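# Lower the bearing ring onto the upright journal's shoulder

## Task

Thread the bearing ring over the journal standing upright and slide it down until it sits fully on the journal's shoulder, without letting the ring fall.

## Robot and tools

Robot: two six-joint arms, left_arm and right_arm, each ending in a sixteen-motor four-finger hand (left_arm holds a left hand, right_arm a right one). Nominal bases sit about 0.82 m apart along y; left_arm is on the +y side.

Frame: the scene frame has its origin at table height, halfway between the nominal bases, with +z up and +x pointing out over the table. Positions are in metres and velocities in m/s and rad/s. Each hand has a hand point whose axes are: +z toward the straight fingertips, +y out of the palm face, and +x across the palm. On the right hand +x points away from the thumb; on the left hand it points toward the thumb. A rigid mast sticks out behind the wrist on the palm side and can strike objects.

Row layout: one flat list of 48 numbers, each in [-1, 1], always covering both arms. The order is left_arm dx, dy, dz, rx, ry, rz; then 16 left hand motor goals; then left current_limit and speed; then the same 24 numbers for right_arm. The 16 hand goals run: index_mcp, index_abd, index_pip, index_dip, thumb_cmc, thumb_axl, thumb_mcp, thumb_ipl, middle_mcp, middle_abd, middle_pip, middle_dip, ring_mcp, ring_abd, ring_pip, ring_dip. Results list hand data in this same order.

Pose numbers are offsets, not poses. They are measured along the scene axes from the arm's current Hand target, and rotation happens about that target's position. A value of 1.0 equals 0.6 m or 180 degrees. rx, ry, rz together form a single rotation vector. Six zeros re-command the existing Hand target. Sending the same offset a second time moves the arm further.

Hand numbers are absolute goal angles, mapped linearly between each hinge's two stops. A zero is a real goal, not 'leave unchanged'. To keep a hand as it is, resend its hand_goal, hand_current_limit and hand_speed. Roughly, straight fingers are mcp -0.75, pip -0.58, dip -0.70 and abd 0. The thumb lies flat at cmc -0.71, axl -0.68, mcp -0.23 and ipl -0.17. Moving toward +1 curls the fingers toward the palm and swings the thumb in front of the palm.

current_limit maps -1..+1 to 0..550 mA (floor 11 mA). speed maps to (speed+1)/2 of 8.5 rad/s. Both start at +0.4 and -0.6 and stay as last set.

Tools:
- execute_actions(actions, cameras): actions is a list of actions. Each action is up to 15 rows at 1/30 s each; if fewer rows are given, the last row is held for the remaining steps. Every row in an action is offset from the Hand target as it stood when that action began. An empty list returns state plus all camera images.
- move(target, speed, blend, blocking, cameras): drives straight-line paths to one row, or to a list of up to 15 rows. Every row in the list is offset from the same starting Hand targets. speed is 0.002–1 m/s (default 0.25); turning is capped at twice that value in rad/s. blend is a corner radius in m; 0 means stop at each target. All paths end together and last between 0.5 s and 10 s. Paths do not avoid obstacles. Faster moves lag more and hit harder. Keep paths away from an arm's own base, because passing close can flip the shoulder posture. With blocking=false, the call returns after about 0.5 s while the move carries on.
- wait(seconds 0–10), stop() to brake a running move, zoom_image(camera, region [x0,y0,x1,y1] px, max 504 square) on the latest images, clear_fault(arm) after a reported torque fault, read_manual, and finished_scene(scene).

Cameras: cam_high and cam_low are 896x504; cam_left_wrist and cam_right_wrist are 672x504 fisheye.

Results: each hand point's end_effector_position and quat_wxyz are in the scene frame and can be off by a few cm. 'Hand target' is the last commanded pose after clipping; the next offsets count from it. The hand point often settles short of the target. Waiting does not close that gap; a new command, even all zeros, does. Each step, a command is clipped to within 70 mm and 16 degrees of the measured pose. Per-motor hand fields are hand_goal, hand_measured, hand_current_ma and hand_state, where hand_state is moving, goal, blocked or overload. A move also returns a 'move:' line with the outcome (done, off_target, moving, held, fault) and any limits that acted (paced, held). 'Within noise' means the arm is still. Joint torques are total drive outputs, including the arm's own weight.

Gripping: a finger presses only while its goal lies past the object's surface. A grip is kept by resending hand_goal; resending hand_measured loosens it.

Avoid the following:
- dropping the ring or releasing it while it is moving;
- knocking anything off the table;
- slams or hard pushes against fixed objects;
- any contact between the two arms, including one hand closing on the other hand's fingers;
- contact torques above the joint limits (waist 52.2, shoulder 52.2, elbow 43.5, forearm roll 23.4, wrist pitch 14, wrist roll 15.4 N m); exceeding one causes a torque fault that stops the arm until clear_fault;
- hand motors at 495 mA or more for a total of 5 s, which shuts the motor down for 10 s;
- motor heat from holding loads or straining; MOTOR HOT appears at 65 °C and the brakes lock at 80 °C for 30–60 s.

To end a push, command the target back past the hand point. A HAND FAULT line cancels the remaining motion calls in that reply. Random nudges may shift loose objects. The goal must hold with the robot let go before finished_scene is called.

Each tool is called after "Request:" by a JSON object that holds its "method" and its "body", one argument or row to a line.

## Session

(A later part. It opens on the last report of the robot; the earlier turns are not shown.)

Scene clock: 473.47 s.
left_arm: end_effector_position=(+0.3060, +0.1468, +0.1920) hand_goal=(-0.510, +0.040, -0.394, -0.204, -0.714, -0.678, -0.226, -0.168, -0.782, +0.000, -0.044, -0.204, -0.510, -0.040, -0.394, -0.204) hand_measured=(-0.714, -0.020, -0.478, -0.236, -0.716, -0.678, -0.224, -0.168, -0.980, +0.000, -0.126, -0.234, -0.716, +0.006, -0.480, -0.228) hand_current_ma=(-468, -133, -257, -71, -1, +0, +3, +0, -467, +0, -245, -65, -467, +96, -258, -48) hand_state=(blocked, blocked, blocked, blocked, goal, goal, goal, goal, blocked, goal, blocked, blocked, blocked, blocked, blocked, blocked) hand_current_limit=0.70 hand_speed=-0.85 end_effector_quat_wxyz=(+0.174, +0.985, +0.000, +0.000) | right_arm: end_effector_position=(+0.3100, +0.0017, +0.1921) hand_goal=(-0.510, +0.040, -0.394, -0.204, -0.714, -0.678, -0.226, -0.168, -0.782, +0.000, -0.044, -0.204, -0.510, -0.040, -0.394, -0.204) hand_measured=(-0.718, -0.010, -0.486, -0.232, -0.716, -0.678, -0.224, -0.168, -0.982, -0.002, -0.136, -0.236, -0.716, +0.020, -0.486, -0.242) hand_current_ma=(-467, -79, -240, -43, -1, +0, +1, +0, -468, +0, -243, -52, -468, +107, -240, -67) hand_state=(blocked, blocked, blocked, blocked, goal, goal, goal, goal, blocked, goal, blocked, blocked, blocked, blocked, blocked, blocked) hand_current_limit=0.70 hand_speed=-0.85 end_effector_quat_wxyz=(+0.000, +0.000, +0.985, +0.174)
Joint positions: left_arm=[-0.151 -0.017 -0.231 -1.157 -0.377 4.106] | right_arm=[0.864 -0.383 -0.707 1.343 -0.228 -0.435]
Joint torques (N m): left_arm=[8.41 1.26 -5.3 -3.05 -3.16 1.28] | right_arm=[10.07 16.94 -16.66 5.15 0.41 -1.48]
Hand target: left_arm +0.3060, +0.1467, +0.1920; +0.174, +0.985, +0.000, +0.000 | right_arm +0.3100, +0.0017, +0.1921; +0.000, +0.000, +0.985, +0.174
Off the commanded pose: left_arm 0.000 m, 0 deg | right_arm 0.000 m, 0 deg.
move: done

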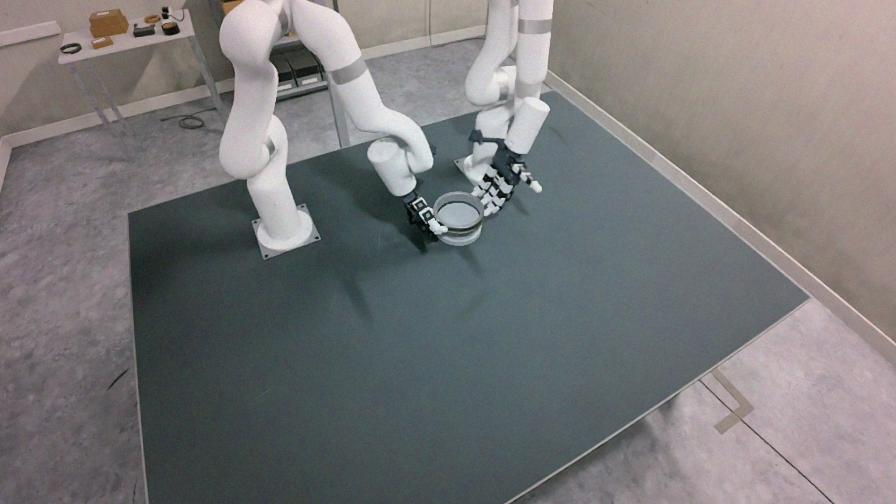

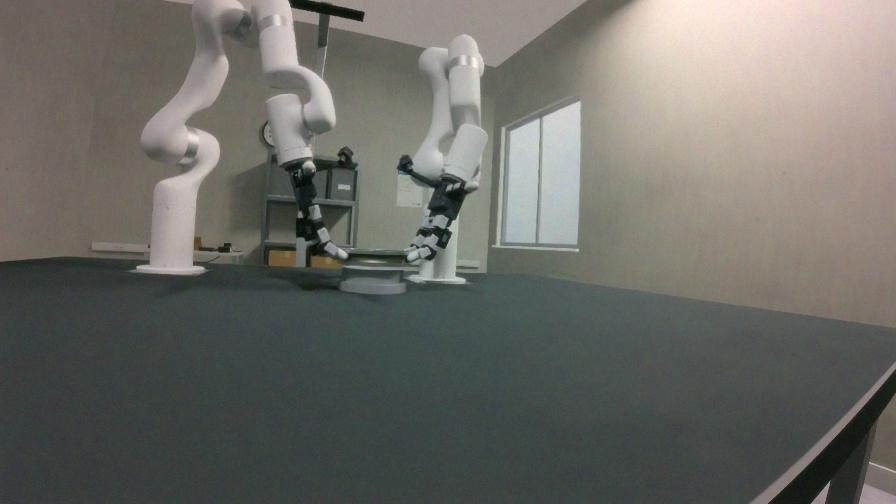

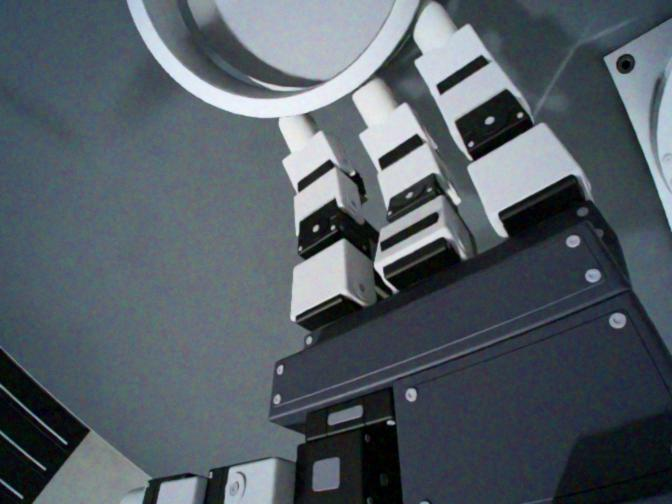

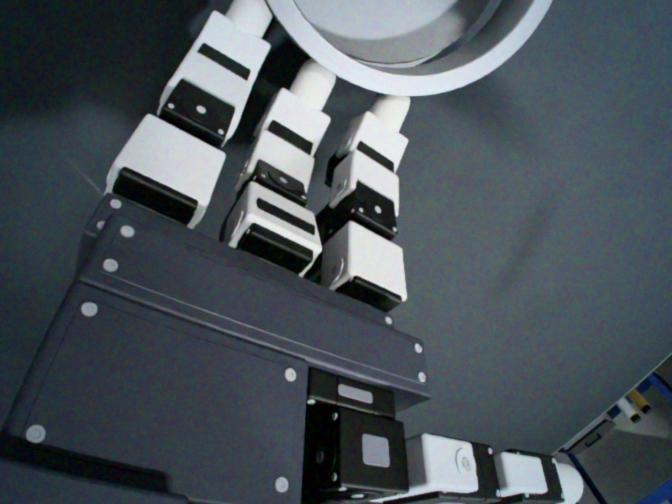

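Request:
{"method": "move", "body": {
  "target": [0.0008,0.0005,-0.0133,0,0,0,-0.51,0.04,-0.394,-0.203,-0.714,-0.678,-0.226,-0.168,-0.782,0,-0.044,-0.203,-0.51,-0.04,-0.394,-0.203,0.7,-0.85, 0.0008,0.0005,-0.0133,0,0,0,-0.51,0.04,-0.394,-0.203,-0.714,-0.678,-0.226,-0.168,-0.782,0,-0.044,-0.203,-0.51,-0.04,-0.394,-0.203,0.7,-0.85],
  "cameras": ["cam_high","cam_low"],
  "speed": 0.02
}}

Request:
{"method": "zoom_image", "body": {
  "camera": "cam_high",
  "region": [432, 190, 484, 232]
}}

Request:
{"method": "zoom_image", "body": {
  "camera": "cam_low",
  "region": [330, 240, 420, 300]
}}

Scene clock: 503.67 s.
left_arm: end_effector_position=(+0.3065, +0.1470, +0.1841) hand_goal=(-0.510, +0.040, -0.394, -0.204, -0.714, -0.678, -0.226, -0.168, -0.782, +0.000, -0.044, -0.204, -0.510, -0.040, -0.394, -0.204) hand_measured=(-0.714, -0.020, -0.478, -0.236, -0.716, -0.678, -0.224, -0.168, -0.980, +0.000, -0.126, -0.234, -0.716, +0.006, -0.480, -0.228) hand_current_ma=(-467, -133, -257, -71, -1, +0, +3, +0, -467, +0, -245, -65, -467, +96, -258, -48) hand_state=(blocked, blocked, blocked, blocked, goal, goal, goal, goal, blocked, goal, blocked, blocked, blocked, blocked, blocked, blocked) hand_current_limit=0.70 hand_speed=-0.85 end_effector_quat_wxyz=(+0.174, +0.985, +0.000, +0.000) | right_arm: end_effector_position=(+0.3106, +0.0021, +0.1842) hand_goal=(-0.510, +0.040, -0.394, -0.204, -0.714, -0.678, -0.226, -0.168, -0.782, +0.000, -0.044, -0.204, -0.510, -0.040, -0.394, -0.204) hand_measured=(-0.718, -0.010, -0.486, -0.232, -0.716, -0.678, -0.224, -0.168, -0.982, -0.002, -0.136, -0.236, -0.716, +0.020, -0.486, -0.242) hand_current_ma=(-467, -79, -240, -43, -1, +0, +1, +0, -467, +0, -243, -52, -467, +107, -240, -67) hand_state=(blocked, blocked, blocked, blocked, goal, goal, goal, goal, blocked, goal, blocked, blocked, blocked, blocked, blocked, blocked) hand_current_limit=0.70 hand_speed=-0.85 end_effector_quat_wxyz=(+0.000, +0.000, +0.985, +0.174)
Joint positions: left_arm=[-0.149 -0.05 -0.232 -1.234 -0.366 4.191] | right_arm=[0.863 -0.403 -0.709 1.423 -0.225 -0.517]
Joint torques (N m): left_arm=[9.2 1.7 -11.82 -2.41 -2.95 1.21] | right_arm=[-8.36 17.86 -16.21 5.25 0.15 -1.51]
Hand target: left_arm +0.3065, +0.1470, +0.1840; +0.174, +0.985, +0.000, +0.000 | right_arm +0.3105, +0.0020, +0.1841; +0.000, +0.000, +0.985, +0.174
Off the commanded pose: left_arm 0.000 m, 0 deg | right_arm 0.000 m, 0 deg.
move: done
Images, in order (width x height): cam_high 896x504, cam_low 896x504.

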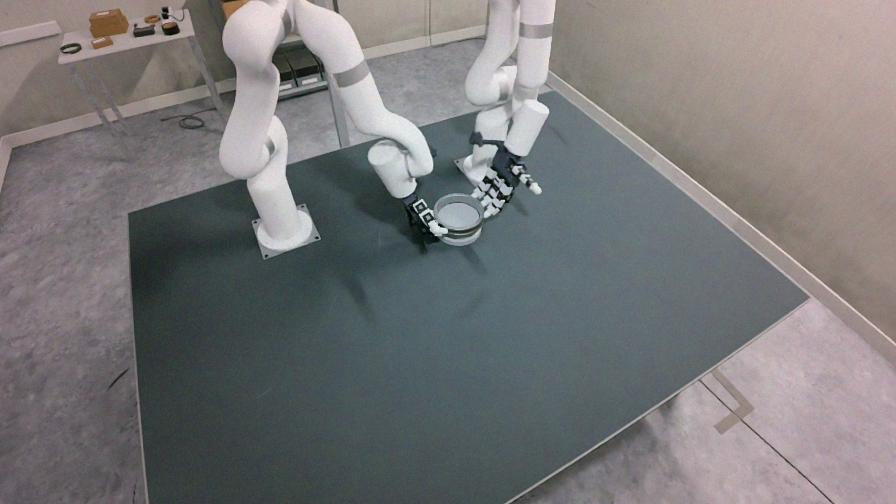

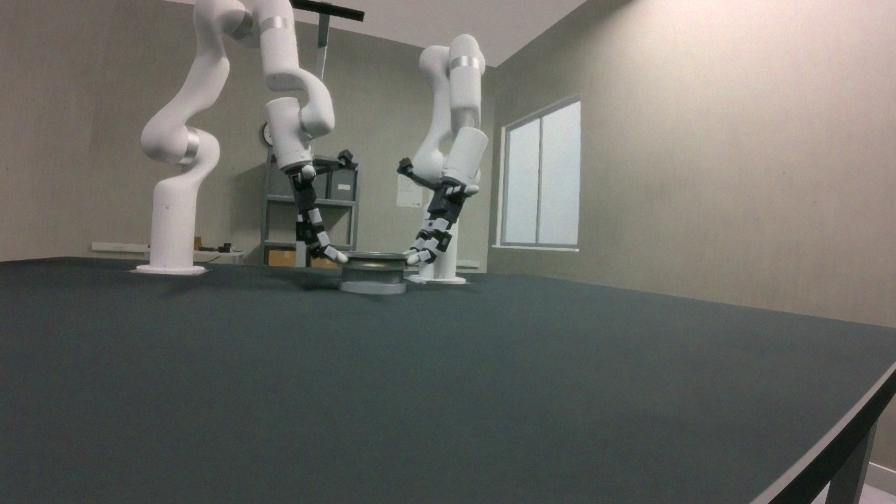

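Scaled by 9.692 from the camera's 896x504 image, which has a finer 1280x720 frame.

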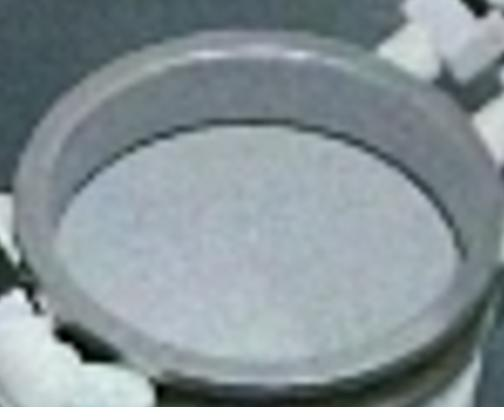

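Scaled by 5.600 from the camera's 896x504 image, which has a finer 1280x720 frame.

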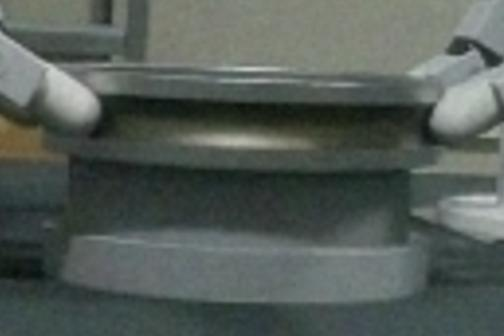

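Request:
{"method": "move", "body": {
  "target": [0,0,-0.0083,0,0,0,-0.51,0.04,-0.394,-0.203,-0.714,-0.678,-0.226,-0.168,-0.782,0,-0.044,-0.203,-0.51,-0.04,-0.394,-0.203,0.7,-0.85, 0,0,-0.0083,0,0,0,-0.51,0.04,-0.394,-0.203,-0.714,-0.678,-0.226,-0.168,-0.782,0,-0.044,-0.203,-0.51,-0.04,-0.394,-0.203,0.7,-0.85],
  "cameras": ["cam_high","cam_low"],
  "speed": 0.02
}}

Request:
{"method": "zoom_image", "body": {
  "camera": "cam_high",
  "region": [432, 190, 484, 232]
}}

Request:
{"method": "zoom_image", "body": {
  "camera": "cam_low",
  "region": [330, 240, 420, 300]
}}

Scene clock: 508.63 s.
left_arm: end_effector_position=(+0.3065, +0.1470, +0.1791) hand_goal=(-0.510, +0.040, -0.394, -0.204, -0.714, -0.678, -0.226, -0.168, -0.782, +0.000, -0.044, -0.204, -0.510, -0.040, -0.394, -0.204) hand_measured=(-0.714, -0.020, -0.478, -0.236, -0.716, -0.678, -0.224, -0.168, -0.980, +0.000, -0.126, -0.234, -0.716, +0.006, -0.480, -0.228) hand_current_ma=(-468, -133, -257, -71, -1, +0, +3, +0, -468, +0, -245, -65, -468, +96, -258, -48) hand_state=(blocked, blocked, blocked, blocked, goal, goal, goal, goal, blocked, goal, blocked, blocked, blocked, blocked, blocked, blocked) hand_current_limit=0.70 hand_speed=-0.85 end_effector_quat_wxyz=(+0.174, +0.985, +0.000, +0.000) | right_arm: end_effector_position=(+0.3106, +0.0021, +0.1792) hand_goal=(-0.510, +0.040, -0.394, -0.204, -0.714, -0.678, -0.226, -0.168, -0.782, +0.000, -0.044, -0.204, -0.510, -0.040, -0.394, -0.204) hand_measured=(-0.718, -0.008, -0.486, -0.232, -0.716, -0.678, -0.224, -0.168, -0.982, -0.002, -0.136, -0.236, -0.716, +0.020, -0.486, -0.242) hand_current_ma=(-468, -78, -240, -43, -1, +0, +1, +0, -467, +0, -243, -52, -467, +107, -240, -67) hand_state=(blocked, blocked, blocked, blocked, goal, goal, goal, goal, blocked, goal, blocked, blocked, blocked, blocked, blocked, blocked) hand_current_limit=0.70 hand_speed=-0.85 end_effector_quat_wxyz=(+0.000, +0.000, +0.985, +0.174)
Joint positions: left_arm=[-0.149 -0.071 -0.233 -1.285 -0.36 4.245] | right_arm=[0.863 -0.415 -0.709 1.474 -0.223 -0.569]
Joint torques (N m): left_arm=[-5.5 2.2 -16.46 -2.32 -2.17 1.45] | right_arm=[-9.06 17.45 -17.48 4.28 0.41 -1.4]
Hand target: left_arm +0.3065, +0.1470, +0.1791; +0.174, +0.985, +0.000, +0.000 | right_arm +0.3105, +0.0020, +0.1791; +0.000, +0.000, +0.985, +0.174
Off the commanded pose: left_arm 0.000 m, 0 deg | right_arm 0.000 m, 0 deg.
move: done
Images, in order (width x height): cam_high 896x504, cam_low 896x504.

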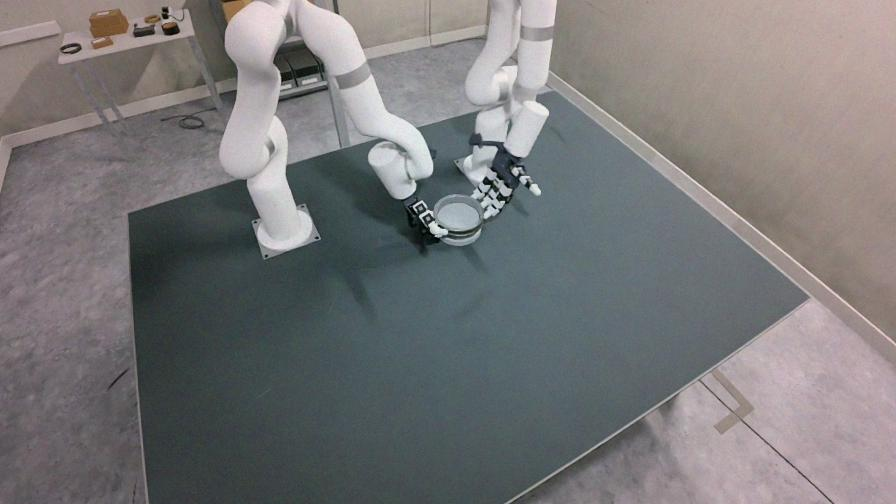

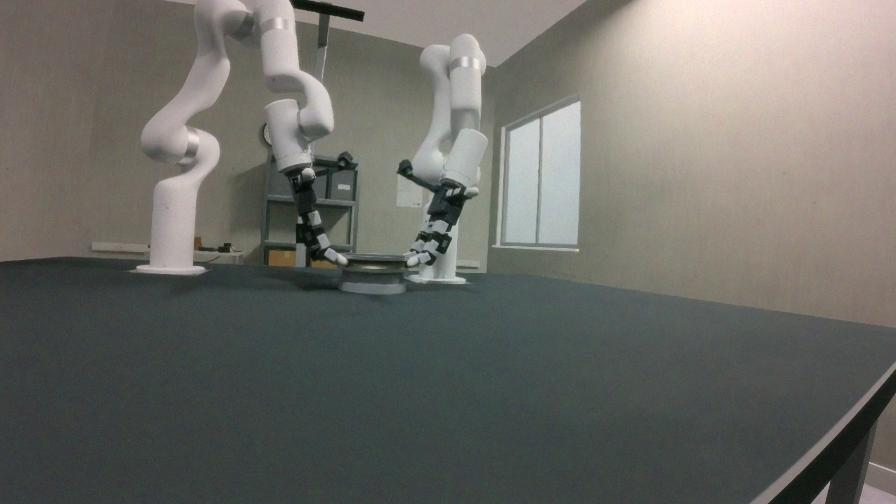

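Scaled by 9.692 from the camera's 896x504 image, which has a finer 1280x720 frame.

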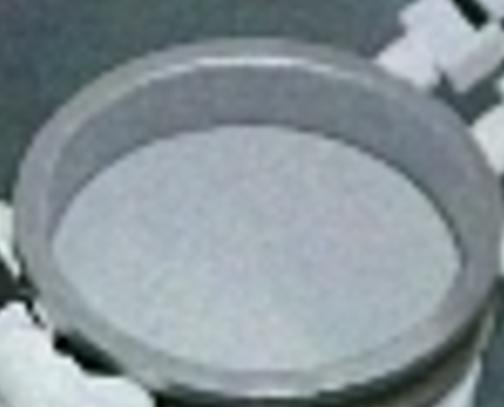

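Scaled by 5.600 from the camera's 896x504 image, which has a finer 1280x720 frame.

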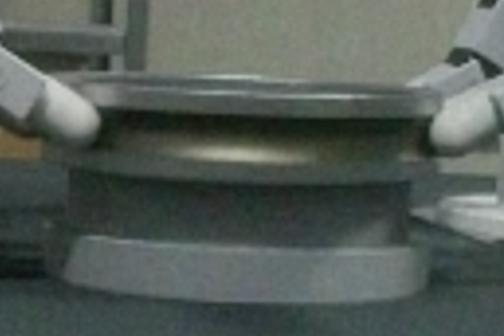

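Request:
{"method": "move", "body": {
  "target": [0,0,-0.0083,0,0,0,-0.51,0.04,-0.394,-0.203,-0.714,-0.678,-0.226,-0.168,-0.782,0,-0.044,-0.203,-0.51,-0.04,-0.394,-0.203,0.7,-0.85, 0,0,-0.0083,0,0,0,-0.51,0.04,-0.394,-0.203,-0.714,-0.678,-0.226,-0.168,-0.782,0,-0.044,-0.203,-0.51,-0.04,-0.394,-0.203,0.7,-0.85],
  "cameras": ["cam_high","cam_low"],
  "speed": 0.02
}}

Request:
{"method": "zoom_image", "body": {
  "camera": "cam_high",
  "region": [432, 190, 484, 232]
}}

Request:
{"method": "zoom_image", "body": {
  "camera": "cam_low",
  "region": [330, 240, 420, 300]
}}

Scene clock: 512.93 s.
left_arm: end_effector_position=(+0.3065, +0.1470, +0.1741) hand_goal=(-0.510, +0.040, -0.394, -0.204, -0.714, -0.678, -0.226, -0.168, -0.782, +0.000, -0.044, -0.204, -0.510, -0.040, -0.394, -0.204) hand_measured=(-0.714, -0.016, -0.478, -0.236, -0.716, -0.678, -0.224, -0.168, -0.980, +0.004, -0.126, -0.234, -0.716, +0.006, -0.480, -0.228) hand_current_ma=(-468, -120, -257, -71, -1, +0, +3, +0, -467, +3, -245, -65, -468, +96, -258, -48) hand_state=(blocked, blocked, blocked, blocked, goal, goal, goal, goal, blocked, goal, blocked, blocked, blocked, blocked, blocked, blocked) hand_current_limit=0.70 hand_speed=-0.85 end_effector_quat_wxyz=(+0.174, +0.985, +0.000, +0.000) | right_arm: end_effector_position=(+0.3106, +0.0021, +0.1742) hand_goal=(-0.510, +0.040, -0.394, -0.204, -0.714, -0.678, -0.226, -0.168, -0.782, +0.000, -0.044, -0.204, -0.510, -0.040, -0.394, -0.204) hand_measured=(-0.718, -0.002, -0.486, -0.232, -0.716, -0.678, -0.224, -0.168, -0.982, +0.002, -0.136, -0.236, -0.716, +0.020, -0.486, -0.242) hand_current_ma=(-467, -64, -240, -43, -1, +0, +1, +0, -468, +0, -243, -52, -467, +109, -240, -67) hand_state=(blocked, blocked, blocked, blocked, goal, goal, goal, goal, blocked, goal, blocked, blocked, blocked, blocked, blocked, blocked) hand_current_limit=0.70 hand_speed=-0.85 end_effector_quat_wxyz=(+0.000, +0.000, +0.985, +0.174)
Joint positions: left_arm=[-0.149 -0.092 -0.233 -1.338 -0.354 4.301] | right_arm=[0.863 -0.427 -0.709 1.525 -0.223 -0.622]
Joint torques (N m): left_arm=[-5.04 3.26 -13.73 -3.45 -2.55 1.1] | right_arm=[-9.41 18 -18.85 4.88 0.4 -1.2]
Hand target: left_arm +0.3065, +0.1470, +0.1741; +0.174, +0.985, +0.000, +0.000 | right_arm +0.3105, +0.0020, +0.1742; +0.000, +0.000, +0.985, +0.174
Off the commanded pose: left_arm 0.000 m, 0 deg | right_arm 0.000 m, 0 deg.
move: done
Images, in order (width x height): cam_high 896x504, cam_low 896x504.

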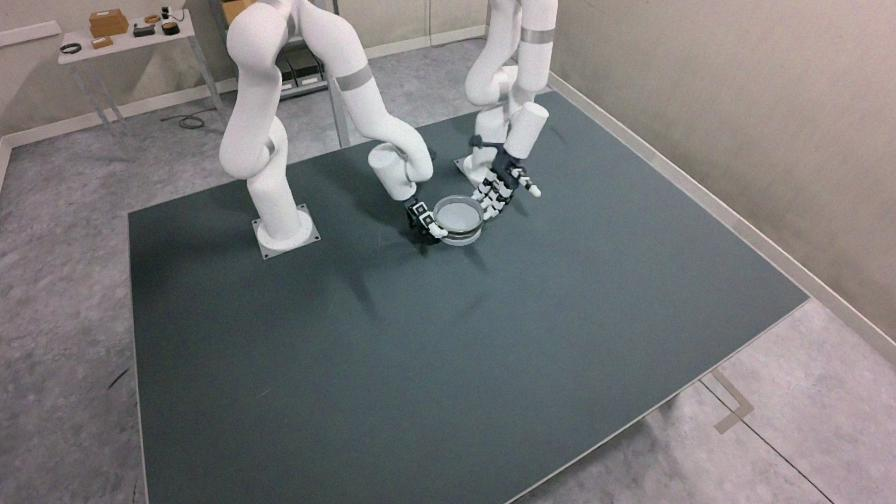

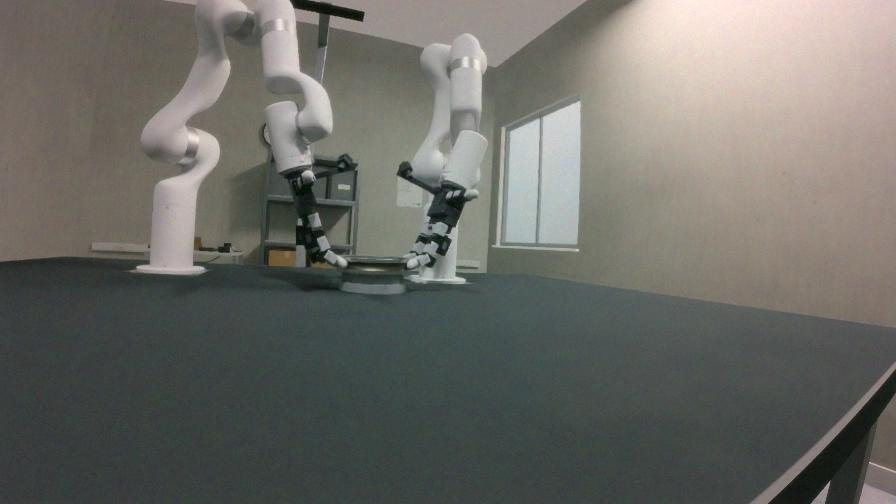

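Scaled by 9.692 from the camera's 896x504 image, which has a finer 1280x720 frame.

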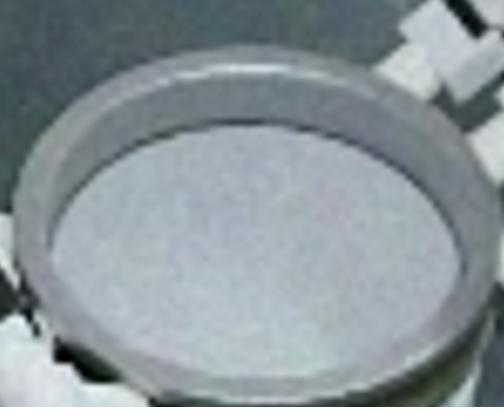

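Scaled by 5.600 from the camera's 896x504 image, which has a finer 1280x720 frame.

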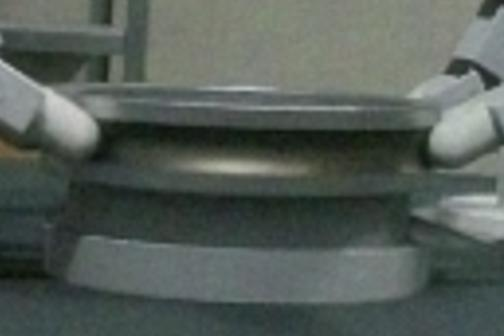

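Request:
{"method": "move", "body": {
  "target": [-0.0007,0,-0.0167,0,0,0,-0.51,0.04,-0.394,-0.203,-0.714,-0.678,-0.226,-0.168,-0.782,0,-0.044,-0.203,-0.51,-0.04,-0.394,-0.203,0.7,-0.85, -0.0007,0,-0.0167,0,0,0,-0.51,0.04,-0.394,-0.203,-0.714,-0.678,-0.226,-0.168,-0.782,0,-0.044,-0.203,-0.51,-0.04,-0.394,-0.203,0.7,-0.85],
  "cameras": ["cam_high","cam_low"],
  "speed": 0.02
}}

Request:
{"method": "zoom_image", "body": {
  "camera": "cam_low",
  "region": [330, 240, 420, 300]
}}

Scene clock: 518.63 s.
left_arm: end_effector_position=(+0.3061, +0.1470, +0.1641) hand_goal=(-0.510, +0.040, -0.394, -0.204, -0.714, -0.678, -0.226, -0.168, -0.782, +0.000, -0.044, -0.204, -0.510, -0.040, -0.394, -0.204) hand_measured=(-0.714, -0.016, -0.478, -0.236, -0.716, -0.678, -0.224, -0.168, -0.980, +0.002, -0.126, -0.234, -0.716, +0.006, -0.480, -0.228) hand_current_ma=(-467, -120, -257, -71, -1, +0, +3, +0, -468, +2, -245, -65, -468, +96, -258, -48) hand_state=(blocked, blocked, blocked, blocked, goal, goal, goal, goal, blocked, goal, blocked, blocked, blocked, blocked, blocked, blocked) hand_current_limit=0.70 hand_speed=-0.85 end_effector_quat_wxyz=(+0.173, +0.985, +0.000, +0.000) | right_arm: end_effector_position=(+0.3102, +0.0020, +0.1641) hand_goal=(-0.510, +0.040, -0.394, -0.204, -0.714, -0.678, -0.226, -0.168, -0.782, +0.000, -0.044, -0.204, -0.510, -0.040, -0.394, -0.204) hand_measured=(-0.718, -0.002, -0.486, -0.232, -0.716, -0.678, -0.224, -0.168, -0.982, +0.000, -0.136, -0.236, -0.716, +0.022, -0.486, -0.242) hand_current_ma=(-468, -64, -240, -43, -1, +0, +1, +0, -468, +0, -243, -52, -468, +109, -240, -67) hand_state=(blocked, blocked, blocked, blocked, goal, goal, goal, goal, blocked, goal, blocked, blocked, blocked, blocked, blocked, blocked) hand_current_limit=0.70 hand_speed=-0.85 end_effector_quat_wxyz=(+0.000, +0.000, +0.985, +0.174)
Joint positions: left_arm=[-0.149 -0.133 -0.234 -1.448 -0.347 4.418] | right_arm=[0.864 -0.45 -0.709 1.629 -0.222 -0.727]
Joint torques (N m): left_arm=[7.1 2.76 -4.46 -2.65 -5.17 1.15] | right_arm=[11.83 19.37 -15.35 5.2 -2.14 -1.26]
Hand target: left_arm +0.3060, +0.1470, +0.1641; +0.174, +0.985, +0.000, +0.000 | right_arm +0.3101, +0.0020, +0.1641; +0.000, +0.000, +0.985, +0.174
Off the commanded pose: left_arm 0.000 m, 0 deg | right_arm 0.000 m, 0 deg.
move: done
Images, in order (width x height): cam_high 896x504, cam_low 896x504.

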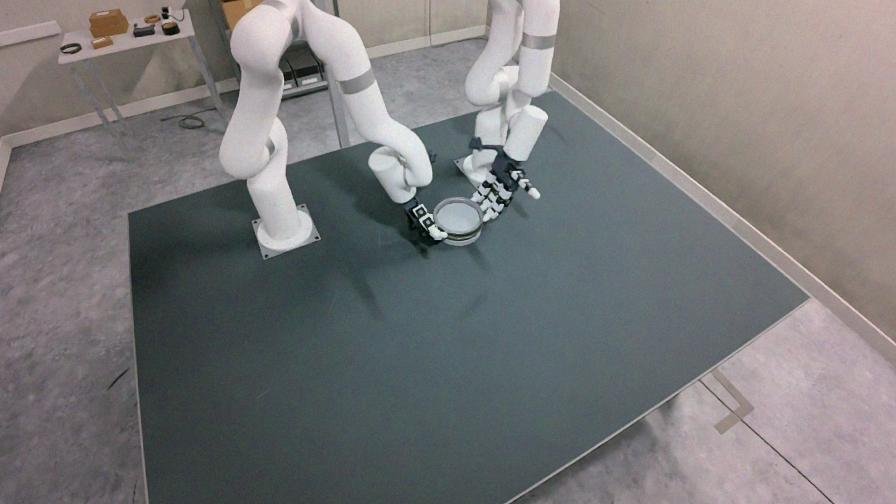

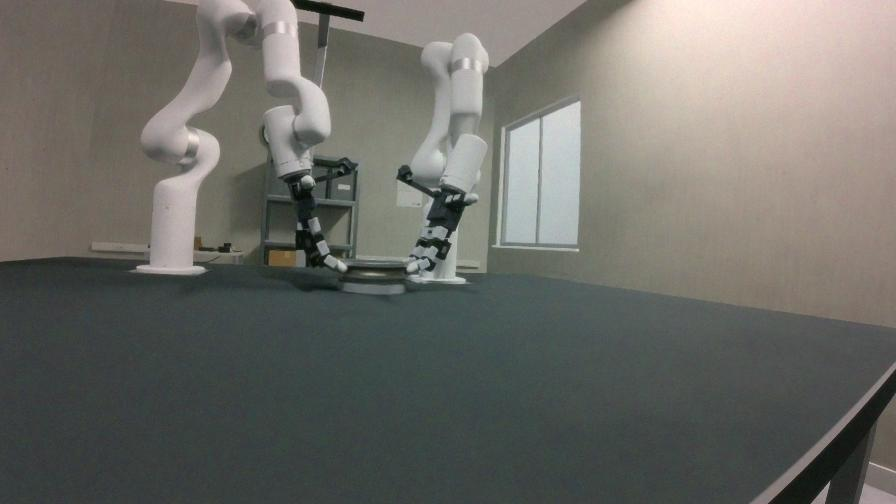

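Scaled by 5.600 from the camera's 896x504 image, which has a finer 1280x720 frame.

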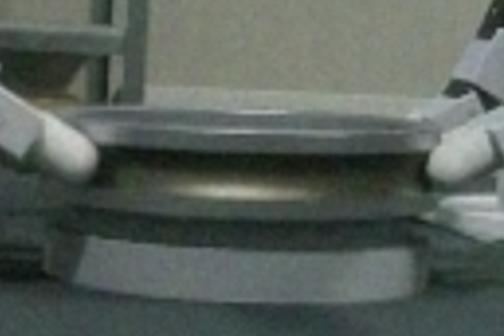

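Request:
{"method": "move", "body": {
  "target": [0,0,-0.015,0,0,0,-0.51,0.04,-0.394,-0.203,-0.714,-0.678,-0.226,-0.168,-0.782,0,-0.044,-0.203,-0.51,-0.04,-0.394,-0.203,0.7,-0.85, 0,0,-0.015,0,0,0,-0.51,0.04,-0.394,-0.203,-0.714,-0.678,-0.226,-0.168,-0.782,0,-0.044,-0.203,-0.51,-0.04,-0.394,-0.203,0.7,-0.85],
  "cameras": ["cam_high","cam_low"],
  "speed": 0.02
}}

Request:
{"method": "zoom_image", "body": {
  "camera": "cam_low",
  "region": [330, 240, 420, 300]
}}

Scene clock: 522.57 s.
left_arm: end_effector_position=(+0.3061, +0.1471, +0.1551) hand_goal=(-0.510, +0.040, -0.394, -0.204, -0.714, -0.678, -0.226, -0.168, -0.782, +0.000, -0.044, -0.204, -0.510, -0.040, -0.394, -0.204) hand_measured=(-0.714, -0.016, -0.478, -0.236, -0.716, -0.678, -0.224, -0.168, -0.980, +0.004, -0.126, -0.234, -0.716, +0.006, -0.480, -0.228) hand_current_ma=(-467, -120, -257, -71, -1, +0, +3, +0, -467, +3, -245, -65, -467, +96, -258, -48) hand_state=(blocked, blocked, blocked, blocked, goal, goal, goal, goal, blocked, goal, blocked, blocked, blocked, blocked, blocked, blocked) hand_current_limit=0.70 hand_speed=-0.85 end_effector_quat_wxyz=(+0.173, +0.985, +0.000, +0.000) | right_arm: end_effector_position=(+0.3101, +0.0021, +0.1552) hand_goal=(-0.510, +0.040, -0.394, -0.204, -0.714, -0.678, -0.226, -0.168, -0.782, +0.000, -0.044, -0.204, -0.510, -0.040, -0.394, -0.204) hand_measured=(-0.718, -0.002, -0.486, -0.232, -0.716, -0.678, -0.224, -0.168, -0.982, +0.000, -0.136, -0.236, -0.716, +0.022, -0.486, -0.242) hand_current_ma=(-468, -62, -240, -43, -1, +0, +1, +0, -468, +0, -243, -52, -467, +109, -240, -67) hand_state=(blocked, blocked, blocked, blocked, goal, goal, goal, goal, blocked, goal, blocked, blocked, blocked, blocked, blocked, blocked) hand_current_limit=0.70 hand_speed=-0.85 end_effector_quat_wxyz=(+0.000, +0.000, +0.985, +0.174)
Joint positions: left_arm=[-0.149 -0.172 -0.236 -1.549 -0.344 4.525] | right_arm=[0.864 -0.473 -0.711 1.719 -0.225 -0.82]
Joint torques (N m): left_arm=[-4.48 4.45 -8.05 -3.09 -6.85 1.07] | right_arm=[7.95 19.08 -14.84 4.67 -4.6 -1.34]
Hand target: left_arm +0.3060, +0.1470, +0.1551; +0.174, +0.985, +0.000, +0.000 | right_arm +0.3101, +0.0020, +0.1551; +0.000, +0.000, +0.985, +0.174
Off the commanded pose: left_arm 0.000 m, 0 deg | right_arm 0.000 m, 0 deg.
move: done
Images, in order (width x height): cam_high 896x504, cam_low 896x504.

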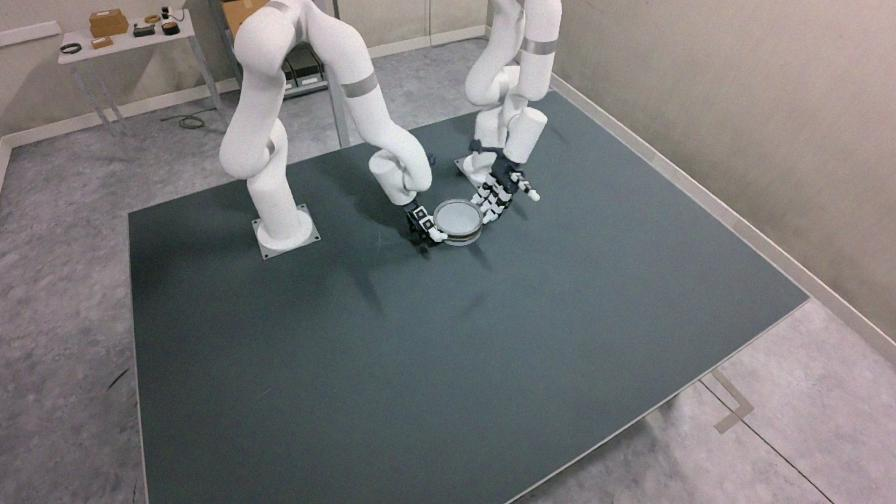

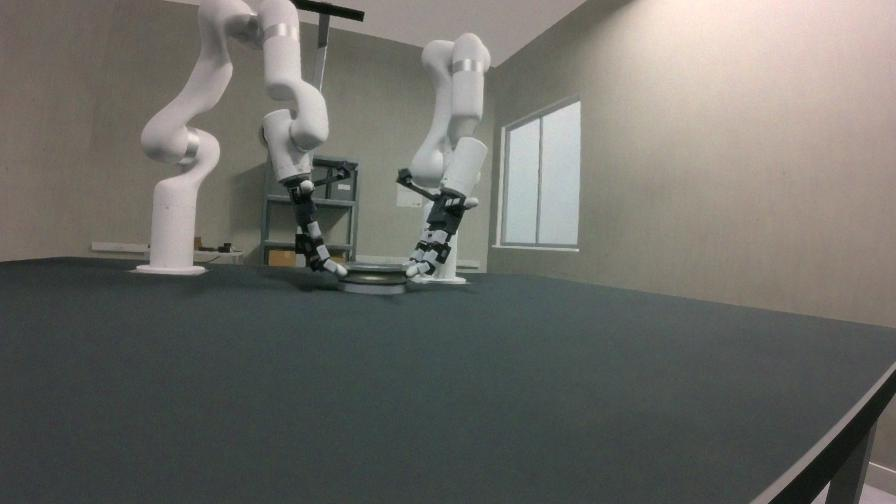

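Scaled by 5.600 from the camera's 896x504 image, which has a finer 1280x720 frame.

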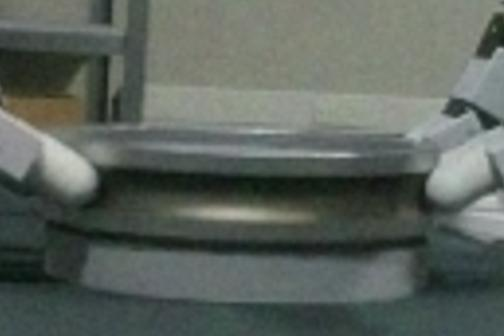

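Request:
{"method": "move", "body": {
  "target": [0,0,-0.0067,0,0,0,-0.51,0.04,-0.394,-0.203,-0.714,-0.678,-0.226,-0.168,-0.782,0,-0.044,-0.203,-0.51,-0.04,-0.394,-0.203,0.7,-0.85, 0,0,-0.0067,0,0,0,-0.51,0.04,-0.394,-0.203,-0.714,-0.678,-0.226,-0.168,-0.782,0,-0.044,-0.203,-0.51,-0.04,-0.394,-0.203,0.7,-0.85],
  "cameras": ["cam_high","cam_low"],
  "speed": 0.01
}}

Request:
{"method": "zoom_image", "body": {
  "camera": "cam_low",
  "region": [330, 250, 420, 310]
}}

Scene clock: 527.47 s.
left_arm: end_effector_position=(+0.3060, +0.1470, +0.1510) hand_goal=(-0.510, +0.040, -0.394, -0.204, -0.714, -0.678, -0.226, -0.168, -0.782, +0.000, -0.044, -0.204, -0.510, -0.040, -0.394, -0.204) hand_measured=(-0.714, -0.016, -0.478, -0.236, -0.716, -0.678, -0.224, -0.168, -0.980, +0.004, -0.126, -0.234, -0.716, +0.006, -0.480, -0.228) hand_current_ma=(-467, -120, -257, -71, -1, +0, +3, +0, -467, +2, -245, -65, -467, +96, -258, -50) hand_state=(blocked, blocked, blocked, blocked, goal, goal, goal, goal, blocked, goal, blocked, blocked, blocked, blocked, blocked, blocked) hand_current_limit=0.70 hand_speed=-0.85 end_effector_quat_wxyz=(+0.174, +0.985, +0.000, +0.000) | right_arm: end_effector_position=(+0.3101, +0.0021, +0.1512) hand_goal=(-0.510, +0.040, -0.394, -0.204, -0.714, -0.678, -0.226, -0.168, -0.782, +0.000, -0.044, -0.204, -0.510, -0.040, -0.394, -0.204) hand_measured=(-0.718, -0.002, -0.484, -0.232, -0.716, -0.678, -0.224, -0.168, -0.982, -0.002, -0.136, -0.236, -0.716, +0.022, -0.486, -0.242) hand_current_ma=(-468, -61, -238, -43, -1, +0, +1, +0, -467, +0, -242, -52, -467, +109, -240, -67) hand_state=(blocked, blocked, blocked, blocked, goal, goal, goal, goal, blocked, goal, blocked, blocked, blocked, blocked, blocked, blocked) hand_current_limit=0.70 hand_speed=-0.85 end_effector_quat_wxyz=(+0.000, +0.000, +0.985, +0.174)
Joint positions: left_arm=[-0.149 -0.19 -0.238 -1.594 -0.345 4.573] | right_arm=[0.864 -0.483 -0.712 1.759 -0.226 -0.861]
Joint torques (N m): left_arm=[4.33 6.09 -14.75 -2.69 -8.54 1.09] | right_arm=[1.5 18.12 -19.9 4.95 -4.59 -1.4]
Hand target: left_arm +0.3060, +0.1470, +0.1510; +0.174, +0.985, +0.000, +0.000 | right_arm +0.3101, +0.0020, +0.1511; +0.000, +0.000, +0.985, +0.174
Off the commanded pose: left_arm 0.000 m, 0 deg | right_arm 0.000 m, 0 deg.
move: done
Images, in order (width x height): cam_high 896x504, cam_low 896x504.

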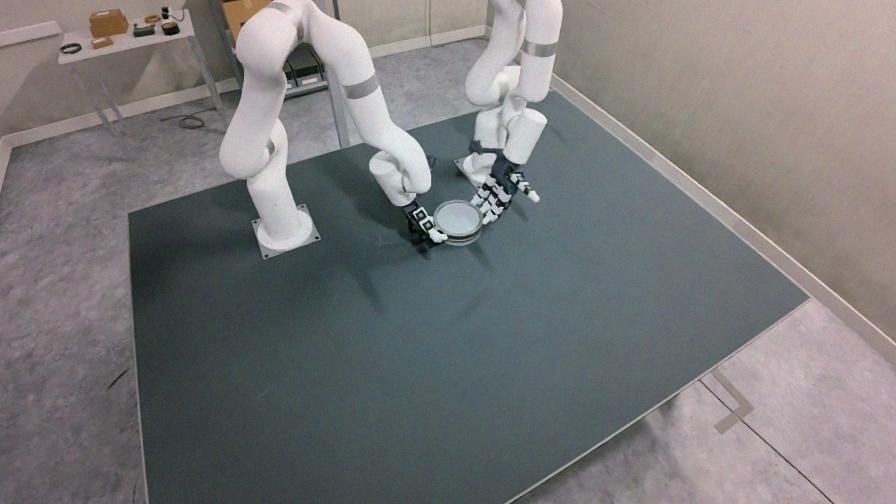

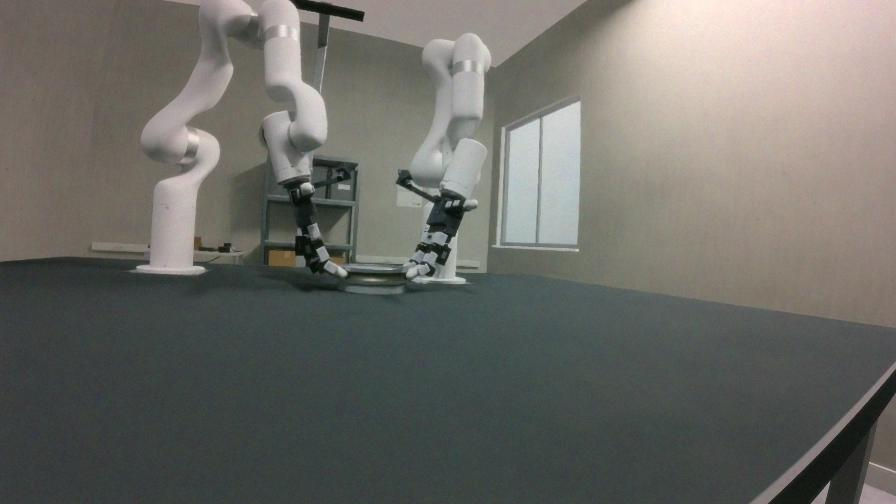

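Scaled by 5.600 from the camera's 896x504 image, which has a finer 1280x720 frame.

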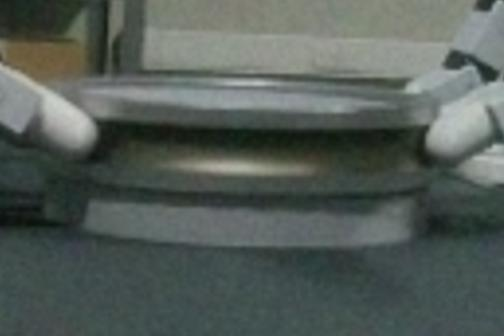

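Request:
{"method": "move", "body": {
  "target": [0,0,-0.0042,0,0,0,-0.51,0.04,-0.394,-0.203,-0.714,-0.678,-0.226,-0.168,-0.782,0,-0.044,-0.203,-0.51,-0.04,-0.394,-0.203,0.7,-0.85, 0,0,-0.0042,0,0,0,-0.51,0.04,-0.394,-0.203,-0.714,-0.678,-0.226,-0.168,-0.782,0,-0.044,-0.203,-0.51,-0.04,-0.394,-0.203,0.7,-0.85],
  "cameras": ["cam_high","cam_low"],
  "speed": 0.01
}}

Request:
{"method": "zoom_image", "body": {
  "camera": "cam_low",
  "region": [335, 260, 375, 300]
}}

Request:
{"method": "zoom_image", "body": {
  "camera": "cam_low",
  "region": [372, 260, 412, 300]
}}

Scene clock: 532.00 s.
left_arm: end_effector_position=(+0.3061, +0.1470, +0.1485) hand_goal=(-0.510, +0.040, -0.394, -0.204, -0.714, -0.678, -0.226, -0.168, -0.782, +0.000, -0.044, -0.204, -0.510, -0.040, -0.394, -0.204) hand_measured=(-0.714, -0.016, -0.478, -0.236, -0.716, -0.678, -0.224, -0.168, -0.980, +0.002, -0.126, -0.234, -0.718, +0.006, -0.480, -0.230) hand_current_ma=(-468, -120, -257, -71, -1, +0, +3, +0, -467, +2, -245, -65, -468, +96, -258, -50) hand_state=(blocked, blocked, blocked, blocked, goal, goal, goal, goal, blocked, goal, blocked, blocked, blocked, blocked, blocked, blocked) hand_current_limit=0.70 hand_speed=-0.85 end_effector_quat_wxyz=(+0.174, +0.985, +0.000, +0.000) | right_arm: end_effector_position=(+0.3101, +0.0020, +0.1486) hand_goal=(-0.510, +0.040, -0.394, -0.204, -0.714, -0.678, -0.226, -0.168, -0.782, +0.000, -0.044, -0.204, -0.510, -0.040, -0.394, -0.204) hand_measured=(-0.718, -0.002, -0.474, -0.218, -0.716, -0.678, -0.224, -0.168, -0.982, -0.002, -0.122, -0.226, -0.716, +0.028, -0.482, -0.220) hand_current_ma=(-467, -62, -201, -14, -1, +0, +1, +0, -468, +0, -190, -29, -467, +130, -226, -19) hand_state=(blocked, blocked, blocked, goal, goal, goal, goal, goal, blocked, goal, blocked, blocked, blocked, blocked, blocked, goal) hand_current_limit=0.70 hand_speed=-0.85 end_effector_quat_wxyz=(+0.000, +0.000, +0.985, +0.174)
Joint positions: left_arm=[-0.149 -0.201 -0.239 -1.622 -0.345 4.603] | right_arm=[0.864 -0.489 -0.712 1.783 -0.227 -0.886]
Joint torques (N m): left_arm=[6.15 3.98 -13.99 -2.44 -11.39 0.82] | right_arm=[0.73 15.14 -24.76 4.79 -5.6 -1.19]
Hand target: left_arm +0.3060, +0.1470, +0.1485; +0.174, +0.985, +0.000, +0.000 | right_arm +0.3101, +0.0020, +0.1486; +0.000, +0.000, +0.985, +0.174
Off the commanded pose: left_arm 0.000 m, 0 deg | right_arm 0.000 m, 0 deg.
move: done
Images, in order (width x height): cam_high 896x504, cam_low 896x504.

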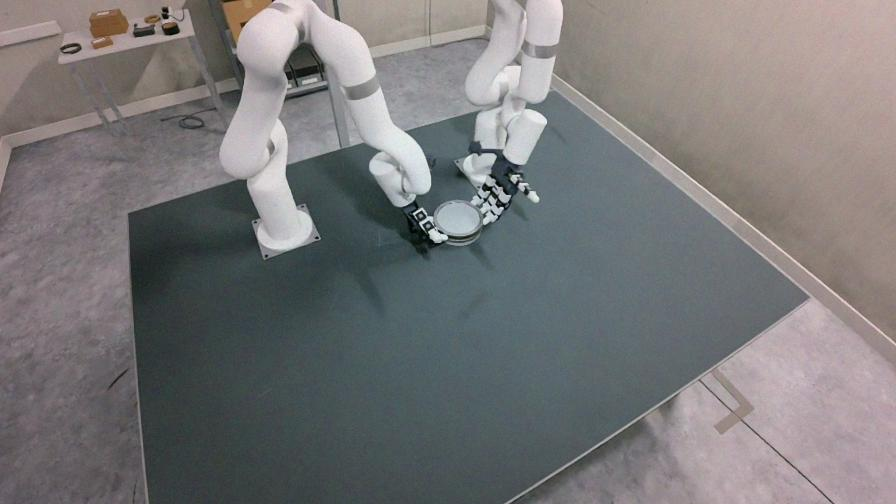

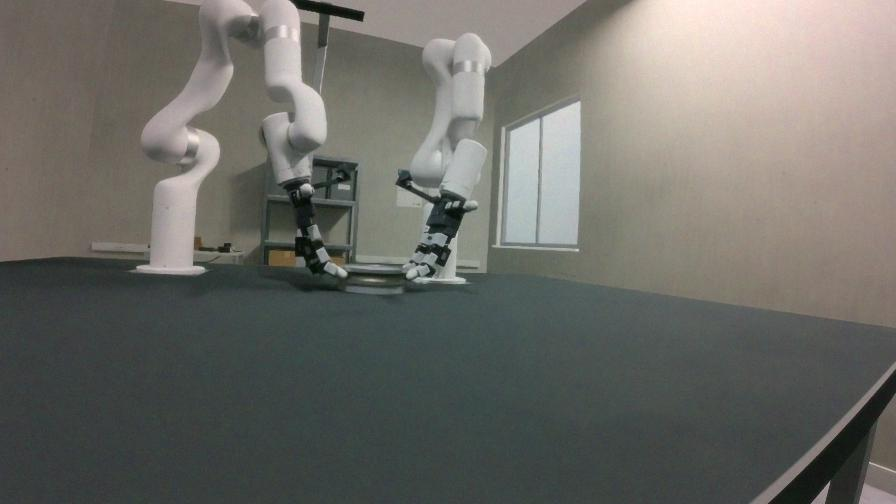

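Scaled by 12.600 from the camera's 896x504 image, which has a finer 1280x720 frame.

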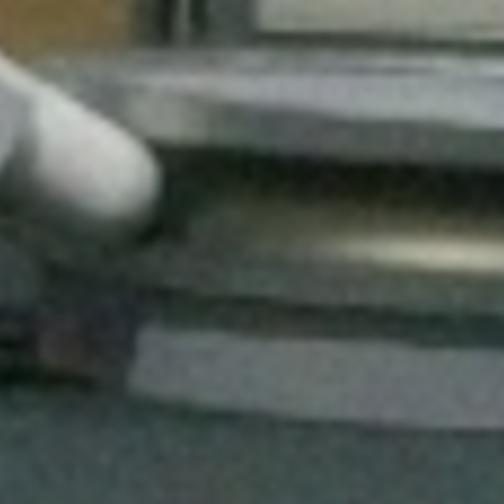

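Scaled by 12.600 from the camera's 896x504 image, which has a finer 1280x720 frame.

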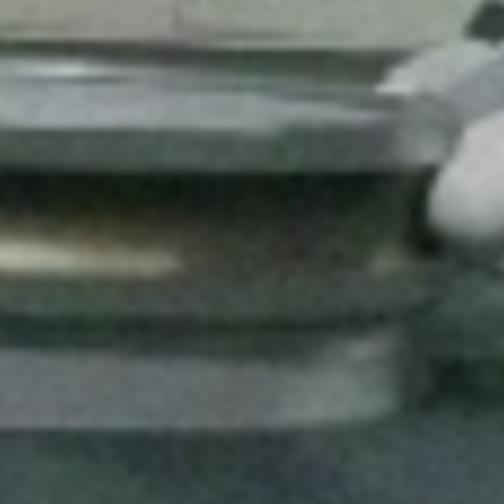

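Request:
{"method": "move", "body": {
  "target": [0,0,-0.004,0,0,0,-0.51,0.04,-0.394,-0.203,-0.714,-0.678,-0.226,-0.168,-0.782,0,-0.044,-0.203,-0.51,-0.04,-0.394,-0.203,0.7,-0.85, 0,0,-0.001,0,0,0,-0.51,0.04,-0.394,-0.203,-0.714,-0.678,-0.226,-0.168,-0.782,0,-0.044,-0.203,-0.51,-0.04,-0.394,-0.203,0.7,-0.85],
  "cameras": ["cam_low"],
  "speed": 0.01
}}

Request:
{"method": "zoom_image", "body": {
  "camera": "cam_low",
  "region": [335, 255, 415, 305]
}}

Scene clock: 536.10 s.
left_arm: end_effector_position=(+0.3061, +0.1470, +0.1461) hand_goal=(-0.510, +0.040, -0.394, -0.204, -0.714, -0.678, -0.226, -0.168, -0.782, +0.000, -0.044, -0.204, -0.510, -0.040, -0.394, -0.204) hand_measured=(-0.714, -0.022, -0.478, -0.210, -0.716, -0.678, -0.224, -0.168, -0.980, +0.002, -0.124, -0.214, -0.718, +0.018, -0.480, -0.210) hand_current_ma=(-467, -141, -257, -7, -1, +0, +3, +0, -468, +2, -234, -16, -467, +130, -258, -7) hand_state=(blocked, blocked, blocked, goal, goal, goal, goal, goal, blocked, goal, blocked, goal, blocked, blocked, blocked, goal) hand_current_limit=0.70 hand_speed=-0.85 end_effector_quat_wxyz=(+0.174, +0.985, +0.000, +0.000) | right_arm: end_effector_position=(+0.3101, +0.0020, +0.1480) hand_goal=(-0.510, +0.040, -0.394, -0.204, -0.714, -0.678, -0.226, -0.168, -0.782, +0.000, -0.044, -0.204, -0.510, -0.040, -0.394, -0.204) hand_measured=(-0.718, -0.006, -0.474, -0.210, -0.716, -0.678, -0.224, -0.168, -0.982, -0.002, -0.122, -0.216, -0.716, +0.034, -0.478, -0.214) hand_current_ma=(-467, -72, -196, -4, -1, +0, +1, +0, -467, +0, -188, -11, -467, +146, -213, -9) hand_state=(blocked, blocked, blocked, goal, goal, goal, goal, goal, blocked, goal, blocked, goal, blocked, blocked, blocked, goal) hand_current_limit=0.70 hand_speed=-0.85 end_effector_quat_wxyz=(+0.000, +0.000, +0.985, +0.174)
Joint positions: left_arm=[-0.149 -0.211 -0.24 -1.648 -0.346 4.631] | right_arm=[0.864 -0.49 -0.712 1.789 -0.228 -0.892]
Joint torques (N m): left_arm=[4.3 0.41 -12.41 -1.34 -12.89 1.34] | right_arm=[3.65 14.62 -25.28 5.18 -6.09 -1.31]
Hand target: left_arm +0.3060, +0.1470, +0.1461; +0.174, +0.985, +0.000, +0.000 | right_arm +0.3101, +0.0020, +0.1480; +0.000, +0.000, +0.985, +0.174
Off the commanded pose: left_arm 0.000 m, 0 deg | right_arm 0.000 m, 0 deg.
move: done
Images, in order (width x height): cam_low 896x504.

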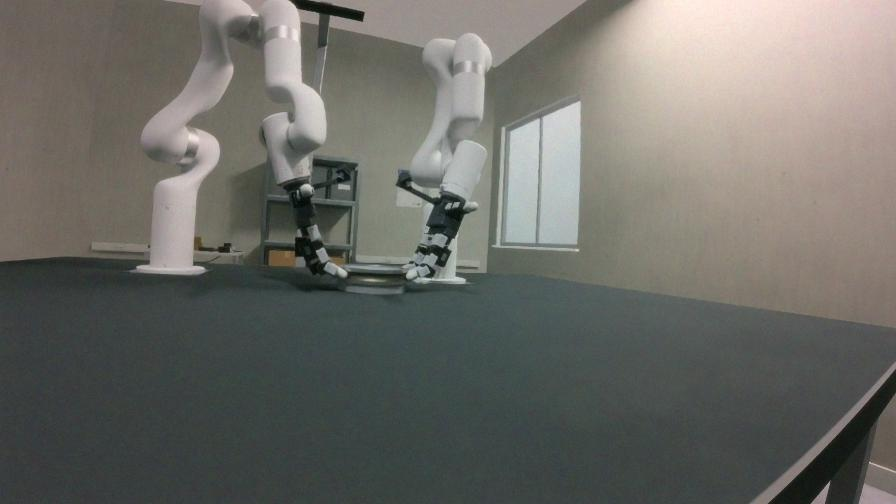

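Scaled by 6.300 from the camera's 896x504 image, which has a finer 1280x720 frame.

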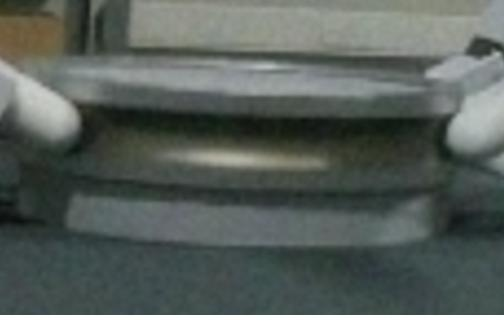

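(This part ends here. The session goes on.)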